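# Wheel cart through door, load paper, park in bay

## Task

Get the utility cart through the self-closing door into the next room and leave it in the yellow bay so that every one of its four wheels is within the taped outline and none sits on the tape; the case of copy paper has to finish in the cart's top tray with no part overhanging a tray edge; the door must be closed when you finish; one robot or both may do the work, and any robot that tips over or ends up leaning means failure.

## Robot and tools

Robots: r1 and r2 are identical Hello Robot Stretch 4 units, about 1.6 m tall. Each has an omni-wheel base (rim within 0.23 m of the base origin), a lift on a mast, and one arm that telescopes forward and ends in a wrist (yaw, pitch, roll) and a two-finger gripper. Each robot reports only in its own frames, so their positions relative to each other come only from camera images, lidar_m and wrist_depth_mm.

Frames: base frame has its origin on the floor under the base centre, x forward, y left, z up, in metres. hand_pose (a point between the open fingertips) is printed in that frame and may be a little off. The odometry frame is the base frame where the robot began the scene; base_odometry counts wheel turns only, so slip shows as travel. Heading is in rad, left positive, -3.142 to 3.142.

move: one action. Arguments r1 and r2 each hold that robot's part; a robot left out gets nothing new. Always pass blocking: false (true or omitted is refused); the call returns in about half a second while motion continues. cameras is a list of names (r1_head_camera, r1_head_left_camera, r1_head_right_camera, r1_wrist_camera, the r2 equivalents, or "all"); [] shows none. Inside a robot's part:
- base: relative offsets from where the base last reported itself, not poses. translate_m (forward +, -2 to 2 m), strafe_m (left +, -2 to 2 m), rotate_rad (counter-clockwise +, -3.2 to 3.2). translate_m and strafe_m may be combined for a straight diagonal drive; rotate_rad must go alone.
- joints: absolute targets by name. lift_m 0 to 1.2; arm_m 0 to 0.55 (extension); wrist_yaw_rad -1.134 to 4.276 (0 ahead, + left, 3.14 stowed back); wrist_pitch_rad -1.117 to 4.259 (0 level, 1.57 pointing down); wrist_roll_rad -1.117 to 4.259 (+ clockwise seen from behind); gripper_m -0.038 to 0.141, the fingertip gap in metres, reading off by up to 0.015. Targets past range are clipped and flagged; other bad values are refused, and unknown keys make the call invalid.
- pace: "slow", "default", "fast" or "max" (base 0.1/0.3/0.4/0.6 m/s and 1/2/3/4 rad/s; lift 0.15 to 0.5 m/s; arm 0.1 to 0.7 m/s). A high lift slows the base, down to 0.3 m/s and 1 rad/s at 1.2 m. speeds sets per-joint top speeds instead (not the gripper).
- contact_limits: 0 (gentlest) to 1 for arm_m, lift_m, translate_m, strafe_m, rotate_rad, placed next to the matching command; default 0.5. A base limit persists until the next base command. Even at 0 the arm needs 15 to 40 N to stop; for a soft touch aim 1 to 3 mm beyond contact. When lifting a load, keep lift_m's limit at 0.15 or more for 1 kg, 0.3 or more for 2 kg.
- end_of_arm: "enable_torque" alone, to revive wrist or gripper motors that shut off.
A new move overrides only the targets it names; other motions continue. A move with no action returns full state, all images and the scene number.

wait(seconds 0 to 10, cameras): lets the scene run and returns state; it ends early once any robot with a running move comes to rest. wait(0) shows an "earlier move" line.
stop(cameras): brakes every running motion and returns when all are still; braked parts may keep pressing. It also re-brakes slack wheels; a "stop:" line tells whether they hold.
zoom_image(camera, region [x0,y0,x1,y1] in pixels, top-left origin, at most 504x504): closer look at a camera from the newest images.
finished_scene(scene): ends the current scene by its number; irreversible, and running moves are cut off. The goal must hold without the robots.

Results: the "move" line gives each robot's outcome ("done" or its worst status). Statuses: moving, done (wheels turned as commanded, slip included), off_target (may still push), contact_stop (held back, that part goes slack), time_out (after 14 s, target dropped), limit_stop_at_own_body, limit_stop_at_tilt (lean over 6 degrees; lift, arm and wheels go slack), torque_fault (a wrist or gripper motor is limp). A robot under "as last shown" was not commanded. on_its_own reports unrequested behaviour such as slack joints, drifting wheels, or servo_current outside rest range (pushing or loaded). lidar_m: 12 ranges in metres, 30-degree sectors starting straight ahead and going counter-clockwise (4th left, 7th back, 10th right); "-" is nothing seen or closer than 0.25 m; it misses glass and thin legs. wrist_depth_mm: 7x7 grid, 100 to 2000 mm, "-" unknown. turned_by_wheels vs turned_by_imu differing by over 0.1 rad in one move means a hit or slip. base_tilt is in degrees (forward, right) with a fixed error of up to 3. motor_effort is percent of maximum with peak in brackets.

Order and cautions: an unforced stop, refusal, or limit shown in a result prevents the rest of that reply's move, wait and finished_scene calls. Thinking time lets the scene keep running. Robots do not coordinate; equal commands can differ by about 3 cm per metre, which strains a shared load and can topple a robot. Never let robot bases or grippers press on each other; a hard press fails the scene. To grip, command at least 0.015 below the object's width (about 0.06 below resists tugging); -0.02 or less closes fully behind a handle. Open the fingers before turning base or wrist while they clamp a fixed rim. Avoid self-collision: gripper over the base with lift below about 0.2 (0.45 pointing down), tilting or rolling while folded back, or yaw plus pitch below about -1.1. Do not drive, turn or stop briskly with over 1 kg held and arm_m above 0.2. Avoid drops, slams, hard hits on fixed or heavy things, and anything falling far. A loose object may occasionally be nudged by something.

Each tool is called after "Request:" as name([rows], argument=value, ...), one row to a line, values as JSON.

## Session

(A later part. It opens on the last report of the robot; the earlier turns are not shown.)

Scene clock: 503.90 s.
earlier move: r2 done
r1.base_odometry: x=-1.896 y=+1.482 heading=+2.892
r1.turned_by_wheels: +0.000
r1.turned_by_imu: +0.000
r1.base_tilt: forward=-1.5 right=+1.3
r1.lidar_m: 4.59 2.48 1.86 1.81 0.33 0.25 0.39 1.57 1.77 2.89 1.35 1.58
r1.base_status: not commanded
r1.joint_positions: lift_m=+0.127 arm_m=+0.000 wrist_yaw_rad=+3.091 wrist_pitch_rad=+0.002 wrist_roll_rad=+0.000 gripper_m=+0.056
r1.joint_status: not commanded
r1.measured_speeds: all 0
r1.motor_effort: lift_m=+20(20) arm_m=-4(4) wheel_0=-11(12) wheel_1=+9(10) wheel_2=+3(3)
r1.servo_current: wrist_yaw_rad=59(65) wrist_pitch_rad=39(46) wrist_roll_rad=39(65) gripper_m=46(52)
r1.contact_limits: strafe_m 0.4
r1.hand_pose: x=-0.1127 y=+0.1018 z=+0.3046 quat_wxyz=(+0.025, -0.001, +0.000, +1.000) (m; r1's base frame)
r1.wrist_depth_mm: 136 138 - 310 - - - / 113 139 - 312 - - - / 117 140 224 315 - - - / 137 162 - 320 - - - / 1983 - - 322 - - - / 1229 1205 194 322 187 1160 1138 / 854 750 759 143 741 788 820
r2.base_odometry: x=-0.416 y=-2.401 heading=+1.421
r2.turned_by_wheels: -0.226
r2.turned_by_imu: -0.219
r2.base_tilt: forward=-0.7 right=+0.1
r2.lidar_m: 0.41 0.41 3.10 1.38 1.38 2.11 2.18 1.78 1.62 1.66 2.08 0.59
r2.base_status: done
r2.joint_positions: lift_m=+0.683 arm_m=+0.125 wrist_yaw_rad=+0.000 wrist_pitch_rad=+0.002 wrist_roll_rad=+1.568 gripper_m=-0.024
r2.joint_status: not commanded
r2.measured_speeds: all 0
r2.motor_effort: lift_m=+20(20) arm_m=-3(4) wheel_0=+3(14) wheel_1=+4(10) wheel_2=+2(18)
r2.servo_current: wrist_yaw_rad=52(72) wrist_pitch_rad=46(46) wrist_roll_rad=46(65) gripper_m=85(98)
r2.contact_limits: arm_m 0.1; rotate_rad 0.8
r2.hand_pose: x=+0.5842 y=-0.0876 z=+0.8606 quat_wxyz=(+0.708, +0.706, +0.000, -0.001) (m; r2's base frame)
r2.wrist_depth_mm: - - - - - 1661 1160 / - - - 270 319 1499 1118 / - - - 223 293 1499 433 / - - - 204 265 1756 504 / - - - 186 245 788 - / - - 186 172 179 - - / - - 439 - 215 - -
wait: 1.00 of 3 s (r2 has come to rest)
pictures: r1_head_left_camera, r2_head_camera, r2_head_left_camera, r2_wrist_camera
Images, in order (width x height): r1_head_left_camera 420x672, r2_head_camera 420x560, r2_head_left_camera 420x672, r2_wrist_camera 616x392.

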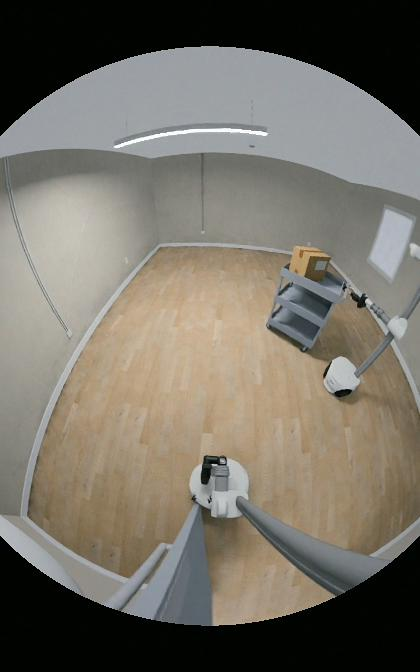

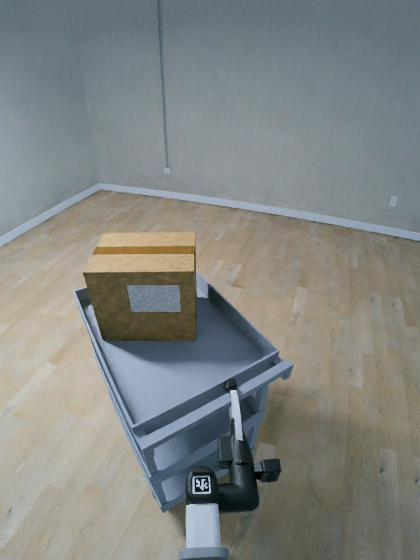

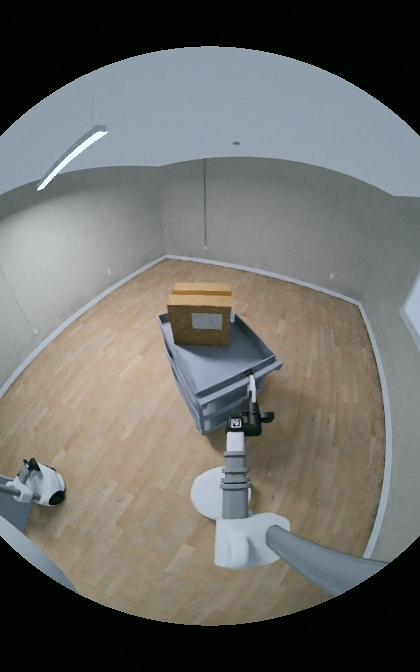

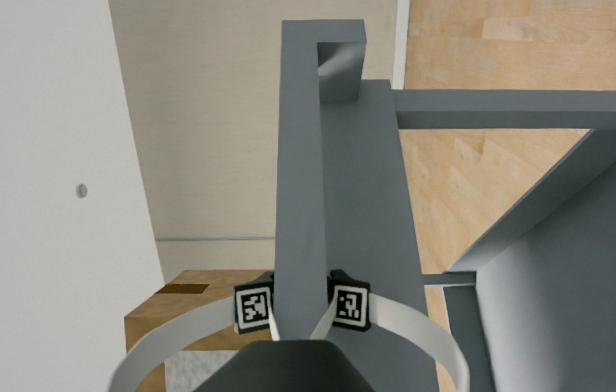

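Request:
move(blocking=false, r2={"base":{"strafe_m":0.52},"contact_limits":{"strafe_m":0.8}})

Request:
wait(seconds=4, cameras=[])

Request:
move(blocking=false, r2={"base":{"rotate_rad":-0.35},"pace":"slow","contact_limits":{"rotate_rad":0.8}})

Request:
wait(seconds=3, cameras=["r2_head_camera","r2_wrist_camera","r1_head_left_camera","r2_head_left_camera","r2_head_right_camera"])

Scene clock: 520.17 s.
move: r2 moving
r1: as last shown
r1.lidar_m: 4.62 2.48 1.89 1.82 0.30 0.25 0.38 1.57 1.76 2.90 1.32 1.58
r1.servo_current: wrist_yaw_rad=52(59) wrist_pitch_rad=39(52) wrist_roll_rad=59(59) gripper_m=46(46)
r1.contact_limits: strafe_m 0.4
r1.wrist_depth_mm: 136 138 - 310 - - - / 113 139 - 314 - - - / 117 139 224 317 - - - / 137 162 - 319 - - - / 1921 - - 322 - - - / 1182 1229 194 324 187 1160 1138 / 842 759 759 143 732 788 820
r2.base_odometry: x=-0.452 y=-2.396 heading=+1.420
r2.turned_by_wheels: -0.001
r2.turned_by_imu: -0.001
r2.base_tilt: forward=-0.7 right=+0.1
r2.lidar_m: 0.42 0.41 3.08 1.34 1.34 2.10 2.16 1.83 1.68 1.71 2.14 0.60
r2.base_status: strafe_m moving
r2.joint_positions: lift_m=+0.683 arm_m=+0.125 wrist_yaw_rad=-0.007 wrist_pitch_rad=+0.002 wrist_roll_rad=+1.568 gripper_m=-0.024
r2.joint_status: not commanded
r2.measured_speeds: translate_m=+0.001 strafe_m=+0.141 rotate_rad=-0.004 lift_m=+0.000 arm_m=+0.000 wrist_yaw_rad=-0.008 wrist_pitch_rad=+0.000 wrist_roll_rad=+0.000
r2.motor_effort: lift_m=+20(20) arm_m=-3(4) wheel_0=-15(15) wheel_1=+9(12) wheel_2=+1(2)
r2.servo_current: wrist_yaw_rad=59(65) wrist_pitch_rad=46(46) wrist_roll_rad=46(52) gripper_m=91(91)
r2.contact_limits: arm_m 0.1; strafe_m 0.8
r2.hand_pose: x=+0.5837 y=-0.0894 z=+0.8606 quat_wxyz=(+0.708, +0.706, -0.002, -0.003) (m; r2's base frame)
r2.wrist_depth_mm: - - - 266 - 1708 1160 / - - - 274 315 1464 1118 / - - - 221 290 1618 1205 / - - - 202 263 1708 517 / - - - 186 243 768 - / - - 186 171 180 - - / - 439 439 - 214 - -
pictures: none

Scene clock: 522.73 s.
earlier move: r2 done
r1.base_odometry: x=-1.896 y=+1.482 heading=+2.892
r1.turned_by_wheels: +0.000
r1.turned_by_imu: +0.000
r1.base_tilt: forward=-1.6 right=+1.3
r1.lidar_m: 1.59 2.49 1.88 1.82 0.31 0.25 0.40 1.57 1.78 2.91 0.87 0.91
r1.base_status: not commanded
r1.joint_positions: lift_m=+0.127 arm_m=+0.000 wrist_yaw_rad=+3.091 wrist_pitch_rad=+0.002 wrist_roll_rad=+0.000 gripper_m=+0.056
r1.joint_status: not commanded
r1.measured_speeds: all 0
r1.motor_effort: lift_m=+20(20) arm_m=-4(4) wheel_0=-11(12) wheel_1=+9(10) wheel_2=+3(3)
r1.servo_current: wrist_yaw_rad=46(72) wrist_pitch_rad=33(52) wrist_roll_rad=59(65) gripper_m=39(52)
r1.contact_limits: strafe_m 0.4
r1.hand_pose: x=-0.1127 y=+0.1018 z=+0.3046 quat_wxyz=(+0.025, -0.001, +0.000, +1.000) (m; r1's base frame)
r1.wrist_depth_mm: 136 139 - 312 - - - / 113 139 - 314 - - - / 117 140 224 317 - - - / 137 162 - 315 - - - / 1983 - - 320 - - - / 1182 1205 193 325 187 1160 1138 / 854 750 759 143 741 768 809
r2.base_odometry: x=-0.930 y=-2.323 heading=+1.421
r2.turned_by_wheels: +0.001
r2.turned_by_imu: +0.000
r2.base_tilt: forward=-0.7 right=+0.1
r2.lidar_m: 0.53 0.61 2.64 0.91 0.88 1.96 1.96 2.28 2.09 2.17 2.66 0.52
r2.base_status: done
r2.joint_positions: lift_m=+0.683 arm_m=+0.125 wrist_yaw_rad=-0.003 wrist_pitch_rad=+0.002 wrist_roll_rad=+1.568 gripper_m=-0.024
r2.joint_status: not commanded
r2.measured_speeds: all 0
r2.motor_effort: lift_m=+20(20) arm_m=-3(4) wheel_0=+0(20) wheel_1=+2(12) wheel_2=-3(5)
r2.servo_current: wrist_yaw_rad=52(72) wrist_pitch_rad=39(46) wrist_roll_rad=46(59) gripper_m=91(98)
r2.contact_limits: arm_m 0.1; strafe_m 0.8
r2.hand_pose: x=+0.5840 y=-0.0883 z=+0.8606 quat_wxyz=(+0.708, +0.706, -0.001, -0.002) (m; r2's base frame)
r2.wrist_depth_mm: - - - 146 202 1499 500 / - - 597 151 207 768 - / - - 488 155 215 - - / - 496 466 160 222 - - / - - 544 169 230 - - / - - 185 174 180 - - / - - - - - - 521
wait: 2.57 of 4 s (r2 has come to rest)
pictures: none
No camera images: "cameras" was empty.

Scene clock: 523.23 s.
move: r2 moving
r1: as last shown
r1.base_tilt: forward=-1.5 right=+1.3
r1.lidar_m: 1.63 2.46 1.87 1.82 0.32 0.25 0.38 1.59 1.77 2.89 0.87 0.90
r1.motor_effort: lift_m=+20(20) arm_m=-4(4) wheel_0=-11(12) wheel_1=+9(9) wheel_2=+3(3)
r1.servo_current: wrist_yaw_rad=39(59) wrist_pitch_rad=39(52) wrist_roll_rad=59(65) gripper_m=39(52)
r1.contact_limits: strafe_m 0.4
r1.wrist_depth_mm: 136 138 - 312 - - - / 113 139 - 315 - - - / 116 139 224 317 - - - / 137 162 - 320 - - - / 1863 - - 322 - - - / 1205 1182 193 324 188 1138 1160 / 854 750 750 143 732 768 831
r2.base_odometry: x=-0.930 y=-2.323 heading=+1.297
r2.turned_by_wheels: -0.124
r2.turned_by_imu: -0.120
r2.base_tilt: forward=-0.6 right=+0.1
r2.lidar_m: 0.52 0.55 2.65 2.63 0.87 1.68 1.91 2.28 2.10 2.11 2.48 0.54
r2.base_status: rotate_rad moving
r2.joint_positions: lift_m=+0.683 arm_m=+0.125 wrist_yaw_rad=+0.008 wrist_pitch_rad=+0.002 wrist_roll_rad=+1.568 gripper_m=-0.024
r2.joint_status: not commanded
r2.measured_speeds: translate_m=+0.001 strafe_m=-0.001 rotate_rad=-0.493 lift_m=+0.000 arm_m=+0.000 wrist_yaw_rad=+0.000 wrist_pitch_rad=+0.000 wrist_roll_rad=+0.000
r2.motor_effort: lift_m=+20(20) arm_m=-4(4) wheel_0=+10(14) wheel_1=+8(10) wheel_2=+17(17)
r2.servo_current: wrist_yaw_rad=52(65) wrist_pitch_rad=33(46) wrist_roll_rad=46(65) gripper_m=85(91)
r2.contact_limits: arm_m 0.1; rotate_rad 0.8
r2.hand_pose: x=+0.5850 y=-0.0850 z=+0.8606 quat_wxyz=(+0.708, +0.706, +0.003, +0.002) (m; r2's base frame)
r2.wrist_depth_mm: - - - 163 221 227 236 / - - - 164 224 1618 1138 / - - 585 167 227 - - / - - 466 228 229 - - / - - 496 172 233 842 - / - - 187 174 179 - - / - - - - - - -
pictures: none

Scene clock: 524.20 s.
earlier move: r2 done
r1.base_odometry: x=-1.896 y=+1.482 heading=+2.892
r1.turned_by_wheels: +0.000
r1.turned_by_imu: +0.000
r1.base_tilt: forward=-1.6 right=+1.4
r1.lidar_m: 1.69 2.49 1.89 1.81 0.31 0.25 0.37 1.57 1.78 2.90 0.87 0.92
r1.base_status: not commanded
r1.joint_positions: lift_m=+0.127 arm_m=+0.000 wrist_yaw_rad=+3.091 wrist_pitch_rad=+0.002 wrist_roll_rad=+0.000 gripper_m=+0.056
r1.joint_status: not commanded
r1.measured_speeds: all 0
r1.motor_effort: lift_m=+20(20) arm_m=-4(4) wheel_0=-12(12) wheel_1=+9(10) wheel_2=+3(3)
r1.servo_current: wrist_yaw_rad=46(72) wrist_pitch_rad=39(52) wrist_roll_rad=46(65) gripper_m=46(52)
r1.contact_limits: strafe_m 0.4
r1.hand_pose: x=-0.1127 y=+0.1018 z=+0.3046 quat_wxyz=(+0.025, -0.001, +0.000, +1.000) (m; r1's base frame)
r1.wrist_depth_mm: 136 138 - 310 - - - / 113 139 - 314 - - - / 117 140 224 317 - - - / 137 162 - 317 - - - / 1983 - - 320 - - - / 1160 1205 193 325 187 1138 1138 / 854 750 750 143 750 778 831
r2.base_odometry: x=-0.930 y=-2.323 heading=+1.071
r2.turned_by_wheels: -0.226
r2.turned_by_imu: -0.219
r2.base_tilt: forward=-0.7 right=+0.1
r2.lidar_m: 0.46 0.44 2.71 2.64 0.88 0.91 1.95 2.03 2.16 2.11 2.24 0.59
r2.base_status: done
r2.joint_positions: lift_m=+0.683 arm_m=+0.125 wrist_yaw_rad=-0.002 wrist_pitch_rad=+0.002 wrist_roll_rad=+1.568 gripper_m=-0.024
r2.joint_status: not commanded
r2.measured_speeds: all 0
r2.motor_effort: lift_m=+20(20) arm_m=-3(4) wheel_0=+2(14) wheel_1=+4(10) wheel_2=+0(18)
r2.servo_current: wrist_yaw_rad=46(65) wrist_pitch_rad=39(46) wrist_roll_rad=46(65) gripper_m=85(98)
r2.contact_limits: arm_m 0.1; rotate_rad 0.8
r2.hand_pose: x=+0.5841 y=-0.0879 z=+0.8606 quat_wxyz=(+0.708, +0.706, +0.000, -0.001) (m; r2's base frame)
r2.wrist_depth_mm: - - - 247 - 1661 1160 / - - - 260 298 306 307 / - - - 213 281 1576 1205 / - - - 199 259 1921 535 / - - - 184 243 778 - / - - 187 173 179 - - / - - 452 - 216 - -
wait: 0.97 of 3 s (r2 has come to rest)
pictures: r1_head_left_camera, r2_head_camera, r2_head_left_camera, r2_head_right_camera, r2_wrist_camera
Images, in order (width x height): r1_head_left_camera 420x672, r2_head_camera 420x560, r2_head_left_camera 420x672, r2_head_right_camera 420x672, r2_wrist_camera 616x392.

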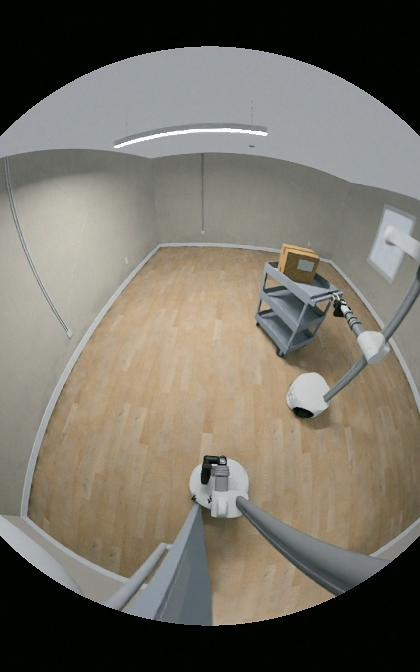

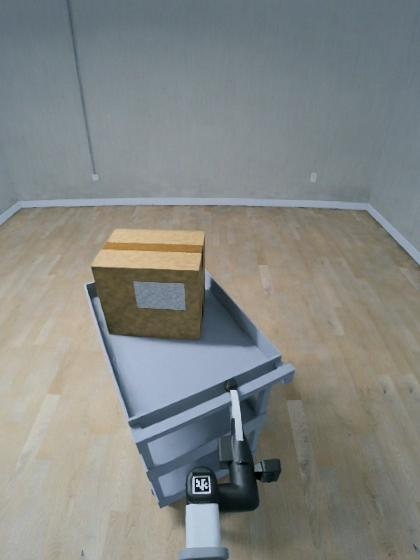

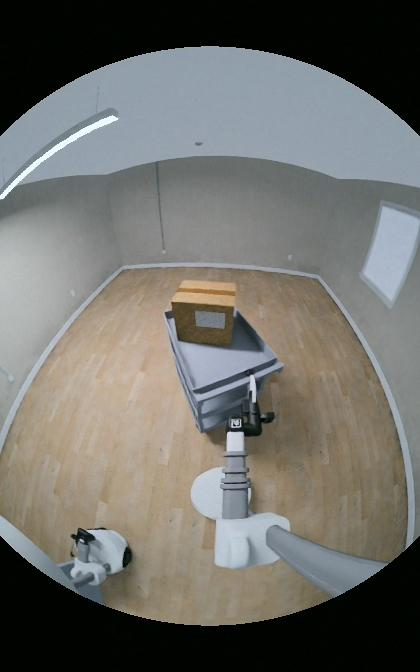

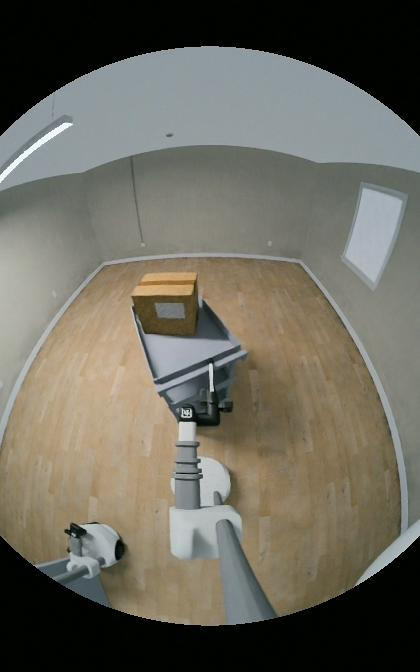

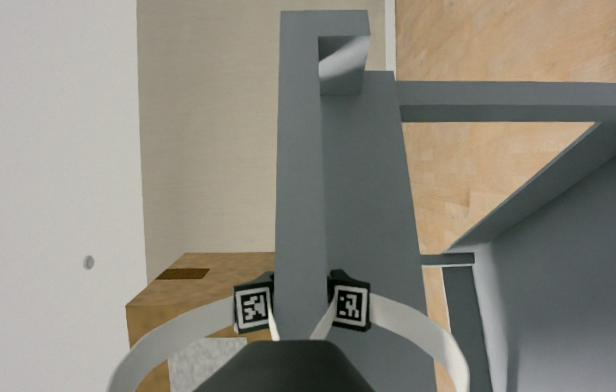

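Request:
move(blocking=false, r2={"base":{"translate_m":-0.75,"strafe_m":0.16},"contact_limits":{"translate_m":0.8}})

Request:
wait(seconds=6, cameras=["r2_head_camera","r2_wrist_camera","r1_head_left_camera","r2_head_left_camera","r2_head_right_camera","r1_head_right_camera"])

Scene clock: 534.37 s.
move: r2 moving
r1: as last shown
r1.base_tilt: forward=-1.5 right=+1.4
r1.lidar_m: 1.68 2.46 1.87 1.82 0.30 0.25 0.38 1.58 1.76 2.90 0.84 0.88
r1.servo_current: wrist_yaw_rad=39(72) wrist_pitch_rad=39(46) wrist_roll_rad=59(59) gripper_m=39(52)
r1.contact_limits: strafe_m 0.4
r1.wrist_depth_mm: 136 138 - 314 - - - / 113 139 - 315 - - - / 117 139 224 315 - - - / 137 162 - 320 - - - / 1921 - - 322 - - - / 1205 1205 194 324 187 1160 1138 / 831 750 759 143 750 788 809
r2.base_odometry: x=-0.951 y=-2.347 heading=+1.071
r2.turned_by_wheels: +0.000
r2.turned_by_imu: +0.001
r2.base_tilt: forward=-0.6 right=+0.0
r2.lidar_m: 0.45 0.46 2.71 2.62 0.82 0.92 1.91 2.00 2.20 2.11 2.24 0.60
r2.base_status: translate_m moving; strafe_m moving
r2.joint_positions: lift_m=+0.683 arm_m=+0.125 wrist_yaw_rad=+0.002 wrist_pitch_rad=+0.002 wrist_roll_rad=+1.568 gripper_m=-0.024
r2.joint_status: not commanded
r2.measured_speeds: translate_m=-0.121 strafe_m=+0.025 rotate_rad=+0.000 lift_m=+0.000 arm_m=+0.000 wrist_yaw_rad=+0.004 wrist_pitch_rad=+0.000 wrist_roll_rad=+0.000
r2.motor_effort: lift_m=+20(20) arm_m=-3(4) wheel_0=-10(14) wheel_1=-5(8) wheel_2=+18(18)
r2.servo_current: wrist_yaw_rad=33(52) wrist_pitch_rad=46(46) wrist_roll_rad=46(59) gripper_m=85(91)
r2.contact_limits: arm_m 0.1; translate_m 0.8
r2.hand_pose: x=+0.5845 y=-0.0868 z=+0.8606 quat_wxyz=(+0.708, +0.706, +0.001, +0.000) (m; r2's base frame)
r2.wrist_depth_mm: - - - 237 - 1708 1160 / - - - 260 294 304 1060 / - - - 209 276 1756 1205 / - - - 197 256 1756 - / - - 615 186 243 831 - / - 477 185 174 180 - - / - - 462 - 220 - -
pictures: none

Scene clock: 537.90 s.
earlier move: r2 done
r1.base_odometry: x=-1.896 y=+1.482 heading=+2.892
r1.turned_by_wheels: +0.000
r1.turned_by_imu: +0.000
r1.base_tilt: forward=-1.5 right=+1.4
r1.lidar_m: 4.61 2.49 1.85 1.83 0.33 0.25 0.38 1.57 0.50 0.43 0.64 0.66
r1.base_status: not commanded
r1.joint_positions: lift_m=+0.127 arm_m=+0.000 wrist_yaw_rad=+3.091 wrist_pitch_rad=+0.002 wrist_roll_rad=+0.000 gripper_m=+0.056
r1.joint_status: not commanded
r1.measured_speeds: all 0
r1.motor_effort: lift_m=+19(20) arm_m=-4(4) wheel_0=-12(12) wheel_1=+9(10) wheel_2=+3(3)
r1.servo_current: wrist_yaw_rad=52(72) wrist_pitch_rad=33(52) wrist_roll_rad=59(72) gripper_m=46(52)
r1.contact_limits: strafe_m 0.4
r1.hand_pose: x=-0.1127 y=+0.1018 z=+0.3046 quat_wxyz=(+0.025, -0.001, +0.000, +1.000) (m; r1's base frame)
r1.wrist_depth_mm: 136 138 - 312 - - - / 113 139 - 315 - - - / 117 139 224 315 - - - / 137 162 - 319 - - - / 1863 - - 322 - - - / 1182 1229 194 324 187 1160 1138 / 854 759 750 143 741 778 820
r2.base_odometry: x=-1.430 y=-2.904 heading=+1.070
r2.turned_by_wheels: -0.001
r2.turned_by_imu: -0.003
r2.base_tilt: forward=-0.7 right=+0.1
r2.lidar_m: 0.48 0.51 0.51 0.45 0.60 1.01 1.22 1.25 1.79 2.21 2.39 0.58
r2.base_status: done
r2.joint_positions: lift_m=+0.683 arm_m=+0.125 wrist_yaw_rad=-0.001 wrist_pitch_rad=+0.002 wrist_roll_rad=+1.568 gripper_m=-0.024
r2.joint_status: not commanded
r2.measured_speeds: all 0
r2.motor_effort: lift_m=+20(20) arm_m=-3(4) wheel_0=-6(17) wheel_1=-6(8) wheel_2=+1(18)
r2.servo_current: wrist_yaw_rad=46(59) wrist_pitch_rad=39(46) wrist_roll_rad=46(59) gripper_m=91(98)
r2.contact_limits: arm_m 0.1; translate_m 0.8
r2.hand_pose: x=+0.5842 y=-0.0878 z=+0.8606 quat_wxyz=(+0.708, +0.706, +0.000, -0.001) (m; r2's base frame)
r2.wrist_depth_mm: - - - 190 252 262 1060 / - - - 189 249 1499 1118 / - - - 183 245 1661 - / - - 580 180 240 854 - / - - 462 178 236 820 - / - - 186 174 179 - - / - - 530 - 228 - -
wait: 3.53 of 6 s (r2 has come to rest)
pictures: r1_head_left_camera, r1_head_right_camera, r2_head_camera, r2_head_left_camera, r2_head_right_camera, r2_wrist_camera
Images, in order (width x height): r1_head_left_camera 420x672, r1_head_right_camera 420x672, r2_head_camera 420x560, r2_head_left_camera 420x672, r2_head_right_camera 420x672, r2_wrist_camera 616x392.

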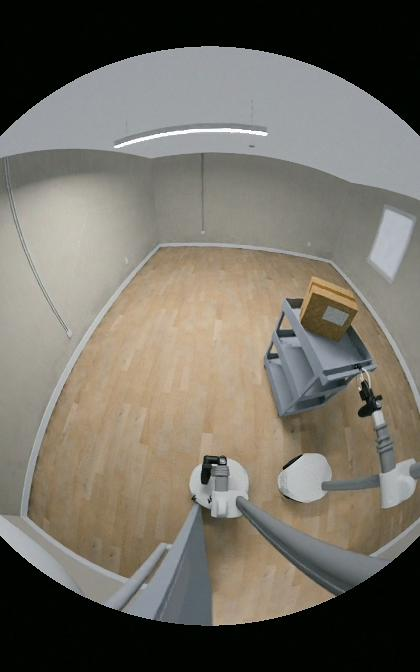

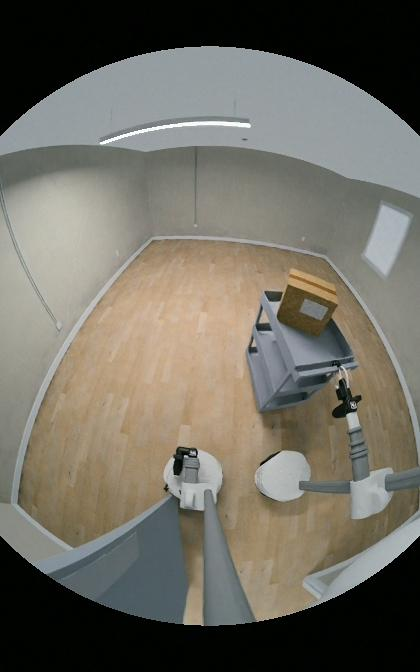

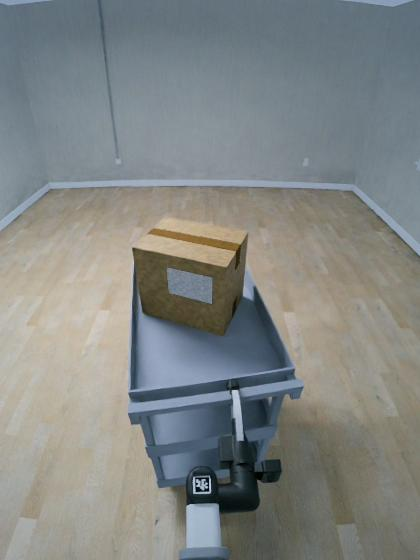

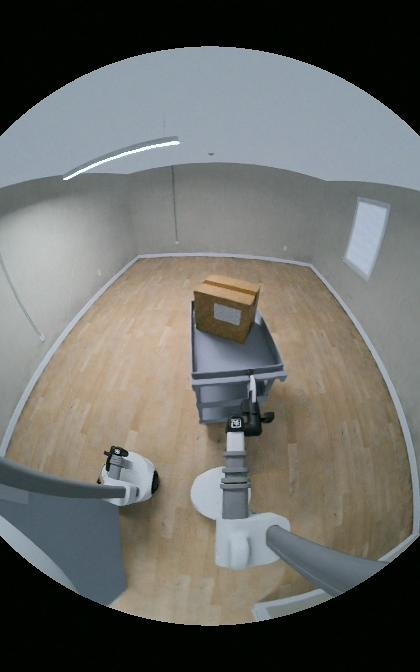

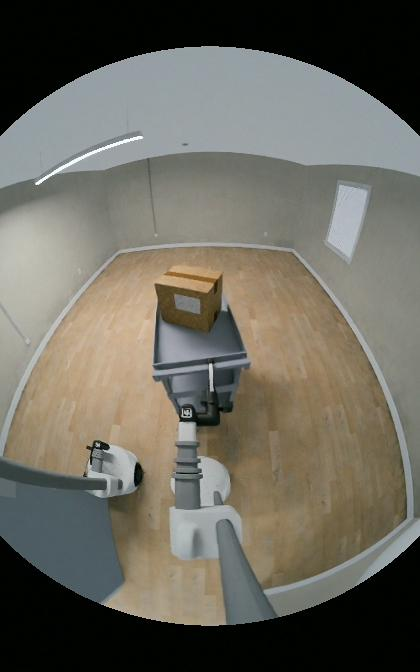

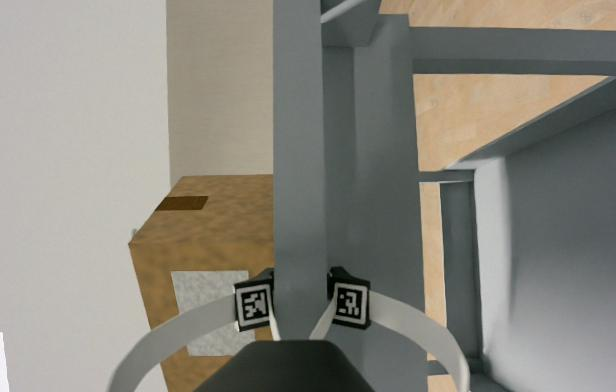

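Request:
move(blocking=false, r2={"base":{"translate_m":-0.45,"strafe_m":0.04},"contact_limits":{"translate_m":0.7}})

Request:
wait(seconds=6, cameras=["r2_head_camera","r1_head_right_camera","r2_head_left_camera","r2_head_right_camera"])

Scene clock: 546.37 s.
move: r2 moving
r1: as last shown
r1.lidar_m: 4.62 2.45 1.89 1.81 0.30 0.25 0.40 1.54 0.48 0.46 0.63 0.66
r1.motor_effort: lift_m=+20(20) arm_m=-4(4) wheel_0=-11(12) wheel_1=+9(10) wheel_2=+3(3)
r1.servo_current: wrist_yaw_rad=39(59) wrist_pitch_rad=46(46) wrist_roll_rad=59(59) gripper_m=39(52)
r1.contact_limits: strafe_m 0.4
r1.wrist_depth_mm: 136 138 - 310 - - - / 113 140 - 314 - - - / 117 140 224 317 - - - / 137 162 - 319 - - - / 1921 - - 320 - - - / 1182 1182 194 322 187 1160 1138 / 831 750 759 143 741 778 820
r2.base_odometry: x=-1.448 y=-2.931 heading=+1.070
r2.turned_by_wheels: +0.000
r2.turned_by_imu: +0.000
r2.base_tilt: forward=-0.7 right=+0.0
r2.lidar_m: 0.51 0.51 0.48 0.46 0.79 1.04 1.23 1.20 1.74 2.21 2.38 0.55
r2.base_status: translate_m moving; strafe_m moving
r2.joint_positions: lift_m=+0.683 arm_m=+0.125 wrist_yaw_rad=-0.001 wrist_pitch_rad=+0.002 wrist_roll_rad=+1.568 gripper_m=-0.024
r2.joint_status: not commanded
r2.measured_speeds: translate_m=-0.121 strafe_m=+0.013 rotate_rad=+0.002 lift_m=+0.000 arm_m=+0.000 wrist_yaw_rad=+0.000 wrist_pitch_rad=+0.000 wrist_roll_rad=+0.000
r2.motor_effort: lift_m=+20(20) arm_m=-4(4) wheel_0=-8(15) wheel_1=-7(10) wheel_2=+14(15)
r2.servo_current: wrist_yaw_rad=52(52) wrist_pitch_rad=39(46) wrist_roll_rad=52(59) gripper_m=85(91)
r2.contact_limits: arm_m 0.1; translate_m 0.7
r2.hand_pose: x=+0.5842 y=-0.0878 z=+0.8606 quat_wxyz=(+0.708, +0.706, +0.000, -0.001) (m; r2's base frame)
r2.wrist_depth_mm: - - - 189 249 255 256 / - - - 186 246 1537 1205 / - - - 182 243 1708 - / - - 559 179 238 831 - / - - 469 177 235 778 - / - - 186 174 179 - - / - - 535 - - - -
pictures: none

Scene clock: 548.87 s.
earlier move: r2 done
r1.base_odometry: x=-1.896 y=+1.482 heading=+2.892
r1.turned_by_wheels: +0.000
r1.turned_by_imu: +0.000
r1.base_tilt: forward=-1.5 right=+1.3
r1.lidar_m: 4.62 2.48 1.88 1.80 0.28 0.25 0.39 0.62 0.55 0.42 0.43 0.60
r1.base_status: not commanded
r1.joint_positions: lift_m=+0.127 arm_m=+0.000 wrist_yaw_rad=+3.091 wrist_pitch_rad=+0.002 wrist_roll_rad=+0.000 gripper_m=+0.056
r1.joint_status: not commanded
r1.measured_speeds: all 0
r1.motor_effort: lift_m=+19(20) arm_m=-4(4) wheel_0=-12(12) wheel_1=+9(10) wheel_2=+3(3)
r1.servo_current: wrist_yaw_rad=59(72) wrist_pitch_rad=46(52) wrist_roll_rad=46(65) gripper_m=46(52)
r1.contact_limits: strafe_m 0.4
r1.hand_pose: x=-0.1127 y=+0.1018 z=+0.3046 quat_wxyz=(+0.025, -0.001, +0.000, +1.000) (m; r1's base frame)
r1.wrist_depth_mm: 136 138 - 312 - - - / 113 139 - 315 - - - / 117 140 224 315 - - - / 137 162 - 319 - - - / 1921 - - 320 - - - / 1205 1205 194 325 187 1160 1138 / 842 741 750 142 750 778 820
r2.base_odometry: x=-1.681 y=-3.280 heading=+1.070
r2.turned_by_wheels: +0.000
r2.turned_by_imu: +0.002
r2.base_tilt: forward=-0.7 right=+0.0
r2.lidar_m: 0.52 0.53 0.59 0.70 0.67 0.92 3.74 0.83 1.11 2.23 2.36 0.56
r2.base_status: done
r2.joint_positions: lift_m=+0.683 arm_m=+0.125 wrist_yaw_rad=+0.003 wrist_pitch_rad=+0.002 wrist_roll_rad=+1.568 gripper_m=-0.024
r2.joint_status: not commanded
r2.measured_speeds: all 0
r2.motor_effort: lift_m=+20(20) arm_m=-3(4) wheel_0=-1(15) wheel_1=-3(10) wheel_2=+5(18)
r2.servo_current: wrist_yaw_rad=46(59) wrist_pitch_rad=39(46) wrist_roll_rad=46(59) gripper_m=91(98)
r2.contact_limits: arm_m 0.1; translate_m 0.7
r2.hand_pose: x=+0.5845 y=-0.0866 z=+0.8606 quat_wxyz=(+0.708, +0.706, +0.002, +0.000) (m; r2's base frame)
r2.wrist_depth_mm: - - - 173 233 239 239 / - - - 173 234 1708 1118 / - - - 174 233 842 - / - - 504 234 234 820 - / - - 477 174 234 - - / - - 186 174 180 - - / - - 591 - - - -
wait: 2.50 of 6 s (r2 has come to rest)
pictures: r1_head_right_camera, r2_head_camera, r2_head_left_camera, r2_head_right_camera
Images, in order (width x height): r1_head_right_camera 420x672, r2_head_camera 420x560, r2_head_left_camera 420x672, r2_head_right_camera 420x672.

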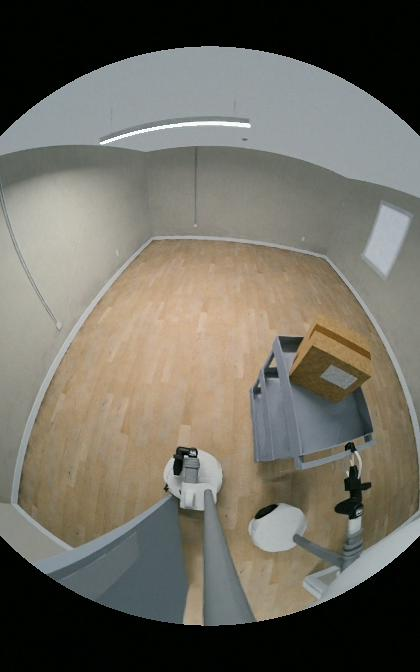

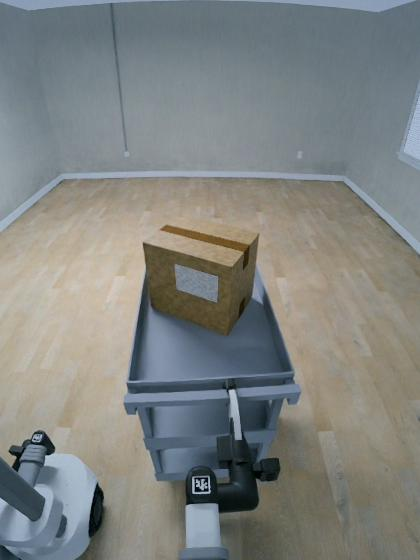

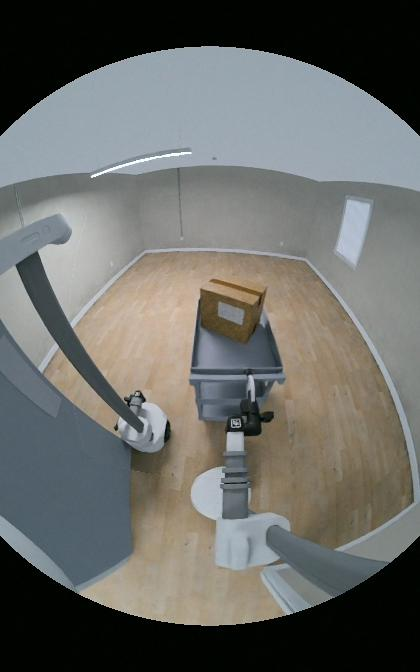

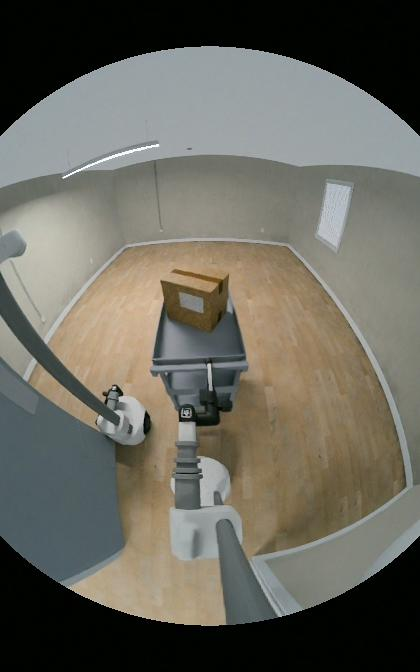

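Request:
move(blocking=false, r2={"base":{"translate_m":-0.5,"strafe_m":0.2},"contact_limits":{"translate_m":0.7}})

Request:
wait(seconds=6, cameras=["r2_head_camera","r1_head_right_camera","r2_head_left_camera","r2_head_right_camera"])

Scene clock: 558.07 s.
move: r2 moving
r1: as last shown
r1.lidar_m: 4.61 2.51 1.88 1.81 0.32 0.25 0.39 0.57 0.57 0.40 0.44 0.60
r1.motor_effort: lift_m=+20(20) arm_m=-4(4) wheel_0=-12(12) wheel_1=+9(10) wheel_2=+3(3)
r1.servo_current: wrist_yaw_rad=52(65) wrist_pitch_rad=39(46) wrist_roll_rad=33(59) gripper_m=46(46)
r1.contact_limits: strafe_m 0.4
r1.wrist_depth_mm: 136 138 - 314 - - - / 113 139 - 315 - - - / 117 139 224 315 - - - / 137 162 - 320 - - - / 1921 - - 320 - - - / 1182 1182 194 322 188 1138 1118 / 854 741 750 143 741 788 809
r2.base_odometry: x=-1.707 y=-3.301 heading=+1.070
r2.turned_by_wheels: +0.000
r2.turned_by_imu: +0.000
r2.base_tilt: forward=-0.6 right=+0.1
r2.lidar_m: 0.52 0.54 0.58 0.68 0.70 0.86 3.70 0.80 1.07 2.25 2.41 0.55
r2.base_status: translate_m moving; strafe_m moving
r2.joint_positions: lift_m=+0.683 arm_m=+0.125 wrist_yaw_rad=+0.003 wrist_pitch_rad=+0.002 wrist_roll_rad=+1.568 gripper_m=-0.024
r2.joint_status: not commanded
r2.measured_speeds: translate_m=-0.122 strafe_m=+0.049 rotate_rad=+0.000 lift_m=+0.000 arm_m=+0.000 wrist_yaw_rad=-0.006 wrist_pitch_rad=+0.000 wrist_roll_rad=+0.000
r2.motor_effort: lift_m=+20(20) arm_m=-3(4) wheel_0=-10(11) wheel_1=-6(7) wheel_2=+14(17)
r2.servo_current: wrist_yaw_rad=46(52) wrist_pitch_rad=39(46) wrist_roll_rad=39(52) gripper_m=85(91)
r2.contact_limits: arm_m 0.1; translate_m 0.7
r2.hand_pose: x=+0.5845 y=-0.0867 z=+0.8606 quat_wxyz=(+0.708, +0.706, +0.001, +0.000) (m; r2's base frame)
r2.wrist_depth_mm: - - - 174 233 239 239 / - - - 174 233 1661 1182 / - - - 174 235 831 - / - - 500 232 233 842 - / - - 480 174 234 - - / - - 186 174 179 - - / - - 591 - - - -
pictures: none

Scene clock: 560.77 s.
earlier move: r2 done
r1.base_odometry: x=-1.896 y=+1.482 heading=+2.892
r1.turned_by_wheels: +0.000
r1.turned_by_imu: +0.000
r1.base_tilt: forward=-1.6 right=+1.3
r1.lidar_m: 4.59 2.45 1.88 1.83 0.31 0.25 0.39 0.40 0.32 0.33 0.40 4.32
r1.base_status: not commanded
r1.joint_positions: lift_m=+0.127 arm_m=+0.000 wrist_yaw_rad=+3.091 wrist_pitch_rad=+0.002 wrist_roll_rad=+0.000 gripper_m=+0.056
r1.joint_status: not commanded
r1.measured_speeds: all 0
r1.motor_effort: lift_m=+20(20) arm_m=-4(4) wheel_0=-11(12) wheel_1=+9(10) wheel_2=+3(3)
r1.servo_current: wrist_yaw_rad=33(72) wrist_pitch_rad=39(52) wrist_roll_rad=33(59) gripper_m=33(46)
r1.contact_limits: strafe_m 0.4
r1.hand_pose: x=-0.1127 y=+0.1018 z=+0.3046 quat_wxyz=(+0.025, -0.001, +0.000, +1.000) (m; r1's base frame)
r1.wrist_depth_mm: 136 138 - 312 - - - / 113 139 - 314 - - - / 117 140 223 317 - - - / 137 162 - 320 - - - / 854 1098 - 320 - - - / 842 1008 193 324 187 1138 1118 / 788 759 759 143 750 768 831
r2.base_odometry: x=-2.097 y=-3.622 heading=+1.070
r2.turned_by_wheels: +0.000
r2.turned_by_imu: -0.003
r2.base_tilt: forward=-0.7 right=+0.1
r2.lidar_m: 0.55 0.62 0.49 0.41 0.45 3.27 3.18 3.27 0.59 1.10 2.55 0.52
r2.base_status: done
r2.joint_positions: lift_m=+0.683 arm_m=+0.125 wrist_yaw_rad=-0.002 wrist_pitch_rad=+0.002 wrist_roll_rad=+1.568 gripper_m=-0.024
r2.joint_status: not commanded
r2.measured_speeds: all 0
r2.motor_effort: lift_m=+20(20) arm_m=-3(4) wheel_0=-5(19) wheel_1=-5(9) wheel_2=+0(17)
r2.servo_current: wrist_yaw_rad=52(59) wrist_pitch_rad=46(46) wrist_roll_rad=52(59) gripper_m=85(98)
r2.contact_limits: arm_m 0.1; translate_m 0.7
r2.hand_pose: x=+0.5841 y=-0.0881 z=+0.8606 quat_wxyz=(+0.708, +0.706, +0.000, -0.001) (m; r2's base frame)
r2.wrist_depth_mm: - - - 138 192 1464 - / - - 549 144 200 759 - / - 492 455 149 209 - - / - - 480 157 218 842 - / - - 580 167 229 - - / - - 186 173 179 - - / - - - - - 1756 500
wait: 2.70 of 6 s (r2 has come to rest)
pictures: r1_head_right_camera, r2_head_camera, r2_head_left_camera, r2_head_right_camera
Images, in order (width x height): r1_head_right_camera 420x672, r2_head_camera 420x560, r2_head_left_camera 420x672, r2_head_right_camera 420x672.

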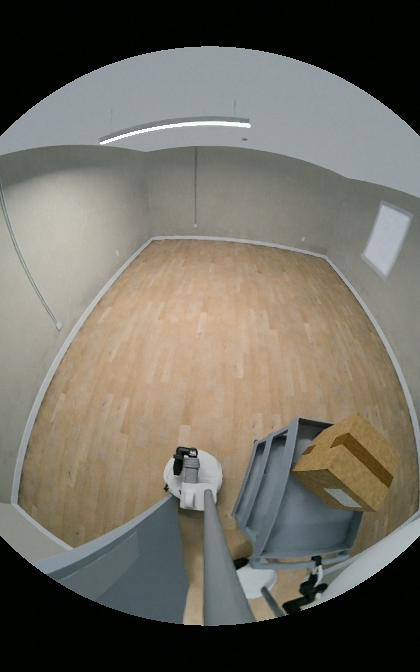

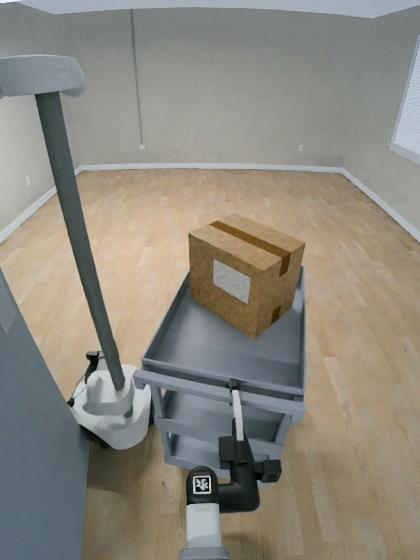

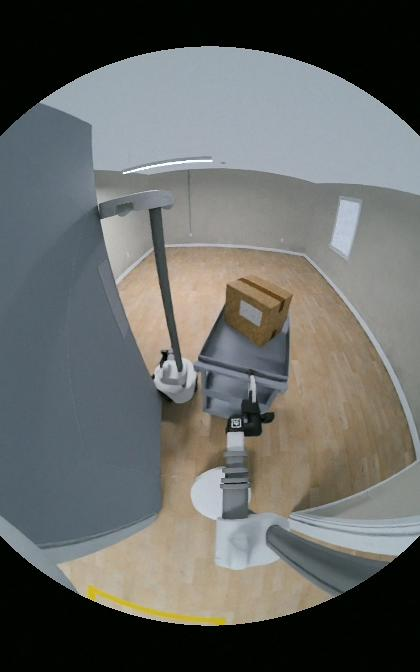

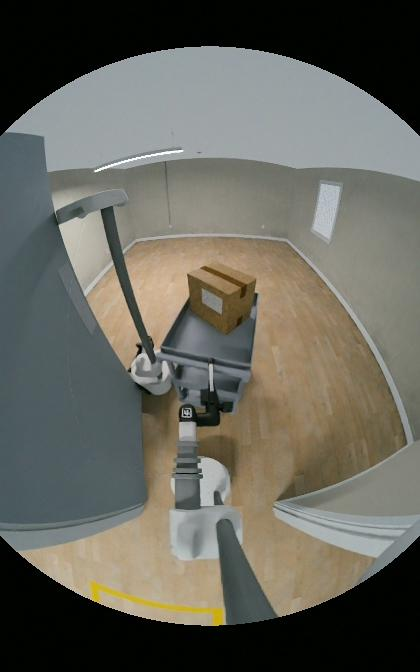

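Request:
move(blocking=false, r2={"base":{"translate_m":-1.5},"contact_limits":{"translate_m":0.7}})

Request:
wait(seconds=8, cameras=["r2_head_camera","r1_head_right_camera","r2_head_left_camera","r2_head_right_camera","r2_wrist_camera"])

Scene clock: 571.87 s.
move: r2 moving
r1: as last shown
r1.base_tilt: forward=-1.5 right=+1.4
r1.lidar_m: 4.60 2.48 1.88 1.83 0.32 0.25 0.40 0.39 0.34 0.33 0.40 4.31
r1.servo_current: wrist_yaw_rad=65(65) wrist_pitch_rad=39(46) wrist_roll_rad=52(72) gripper_m=39(46)
r1.contact_limits: strafe_m 0.4
r1.wrist_depth_mm: 136 138 - 312 - - - / 113 139 - 317 - - - / 117 140 224 315 - - - / 137 162 - 319 - - - / 866 1078 - 320 - - - / 878 1025 195 324 188 1160 1138 / 831 741 750 143 741 778 820
r2.base_odometry: x=-2.112 y=-3.650 heading=+1.070
r2.turned_by_wheels: +0.000
r2.turned_by_imu: +0.000
r2.base_tilt: forward=-0.6 right=+0.0
r2.lidar_m: 0.56 0.63 0.47 0.42 0.44 3.22 3.15 3.30 0.58 0.98 2.56 0.52
r2.base_status: translate_m moving
r2.joint_positions: lift_m=+0.683 arm_m=+0.125 wrist_yaw_rad=-0.001 wrist_pitch_rad=+0.002 wrist_roll_rad=+1.568 gripper_m=-0.024
r2.joint_status: not commanded
r2.measured_speeds: translate_m=-0.123 strafe_m=+0.000 rotate_rad=+0.004 lift_m=+0.000 arm_m=+0.000 wrist_yaw_rad=+0.021 wrist_pitch_rad=+0.000 wrist_roll_rad=+0.000
r2.motor_effort: lift_m=+20(20) arm_m=-3(4) wheel_0=-10(12) wheel_1=-8(10) wheel_2=+16(16)
r2.servo_current: wrist_yaw_rad=46(52) wrist_pitch_rad=39(46) wrist_roll_rad=39(59) gripper_m=91(91)
r2.contact_limits: arm_m 0.1; translate_m 0.7
r2.hand_pose: x=+0.5842 y=-0.0877 z=+0.8606 quat_wxyz=(+0.708, +0.706, +0.000, -0.001) (m; r2's base frame)
r2.wrist_depth_mm: - - - 134 188 723 - / - - 525 141 198 768 - / - 477 445 148 208 - - / - - 488 155 217 831 - / - - 597 163 229 - - / - - 186 173 171 1863 - / - - - - - 1756 492
pictures: none

Scene clock: 577.87 s.
earlier move: r2 done
r1.base_odometry: x=-1.896 y=+1.482 heading=+2.892
r1.turned_by_wheels: +0.000
r1.turned_by_imu: +0.000
r1.base_tilt: forward=-1.6 right=+1.3
r1.lidar_m: 4.62 2.49 1.84 1.81 0.30 0.25 0.40 1.28 1.76 2.92 3.06 4.33
r1.base_status: not commanded
r1.joint_positions: lift_m=+0.127 arm_m=+0.000 wrist_yaw_rad=+3.091 wrist_pitch_rad=+0.002 wrist_roll_rad=+0.000 gripper_m=+0.056
r1.joint_status: not commanded
r1.measured_speeds: all 0
r1.motor_effort: lift_m=+20(20) arm_m=-4(4) wheel_0=-11(12) wheel_1=+9(10) wheel_2=+3(3)
r1.servo_current: wrist_yaw_rad=52(72) wrist_pitch_rad=46(52) wrist_roll_rad=39(72) gripper_m=33(52)
r1.contact_limits: strafe_m 0.4
r1.hand_pose: x=-0.1127 y=+0.1018 z=+0.3046 quat_wxyz=(+0.025, -0.001, +0.000, +1.000) (m; r1's base frame)
r1.wrist_depth_mm: 136 139 - 312 - - - / 113 139 - 315 - - - / 117 139 224 317 - - - / 137 162 - 319 - - - / 1708 1708 - 320 - - - / 1182 1182 193 324 187 1160 1138 / 842 750 750 143 741 788 820
r2.base_odometry: x=-2.817 y=-4.938 heading=+1.070
r2.turned_by_wheels: +0.000
r2.turned_by_imu: +0.005
r2.base_tilt: forward=-0.7 right=+0.1
r2.lidar_m: 0.57 0.64 1.71 2.39 2.26 1.71 1.68 1.77 2.37 2.32 1.56 0.51
r2.base_status: done
r2.joint_positions: lift_m=+0.683 arm_m=+0.125 wrist_yaw_rad=+0.003 wrist_pitch_rad=+0.002 wrist_roll_rad=+1.568 gripper_m=-0.024
r2.joint_status: not commanded
r2.measured_speeds: all 0
r2.motor_effort: lift_m=+20(20) arm_m=-4(4) wheel_0=+0(12) wheel_1=-2(10) wheel_2=+5(18)
r2.servo_current: wrist_yaw_rad=52(65) wrist_pitch_rad=33(46) wrist_roll_rad=52(59) gripper_m=91(98)
r2.contact_limits: arm_m 0.1; translate_m 0.7
r2.hand_pose: x=+0.5846 y=-0.0865 z=+0.8606 quat_wxyz=(+0.708, +0.706, +0.002, +0.001) (m; r2's base frame)
r2.wrist_depth_mm: - - - 135 188 1397 - / - - 530 140 196 768 - / - 477 445 147 208 - - / - - 484 155 216 842 - / - - 591 163 228 - - / - - 185 172 179 1921 - / - - - - - - 496
wait: 6.00 of 8 s (r2 has come to rest)
pictures: r1_head_right_camera, r2_head_camera, r2_head_left_camera, r2_head_right_camera, r2_wrist_camera
Images, in order (width x height): r1_head_right_camera 420x672, r2_head_camera 420x560, r2_head_left_camera 420x672, r2_head_right_camera 420x672, r2_wrist_camera 616x392.

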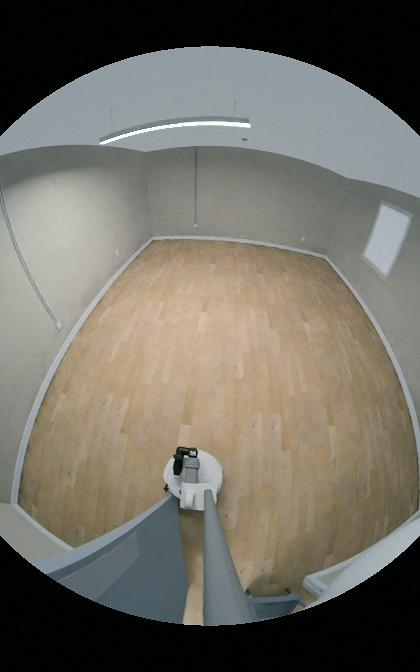

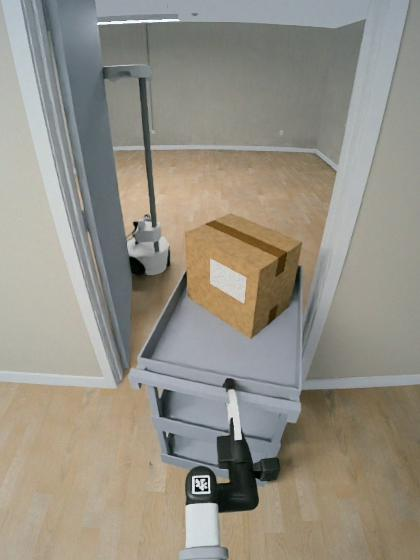

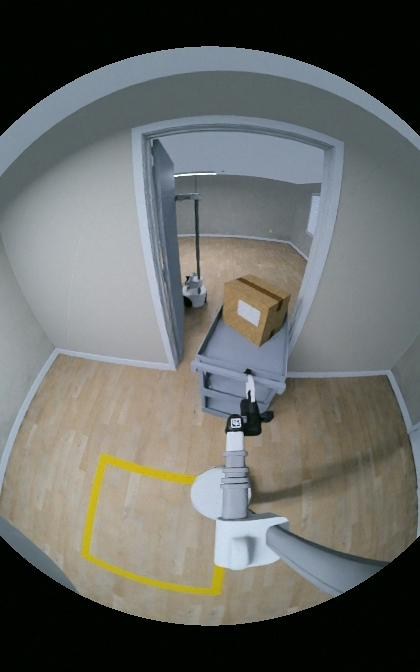

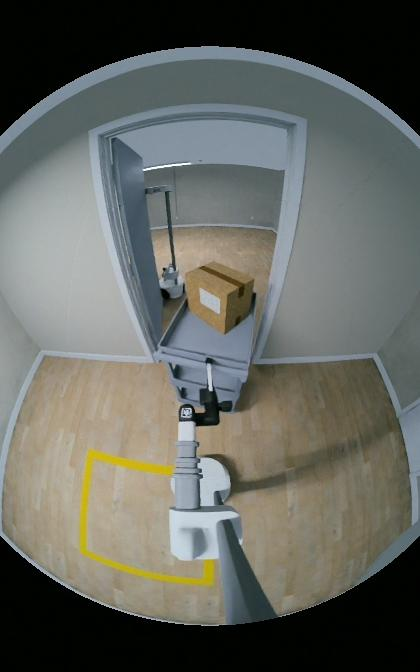

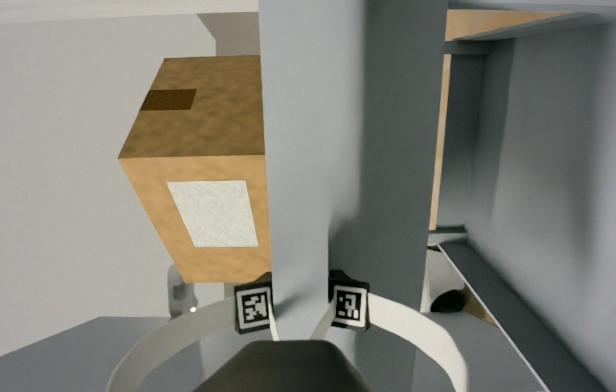

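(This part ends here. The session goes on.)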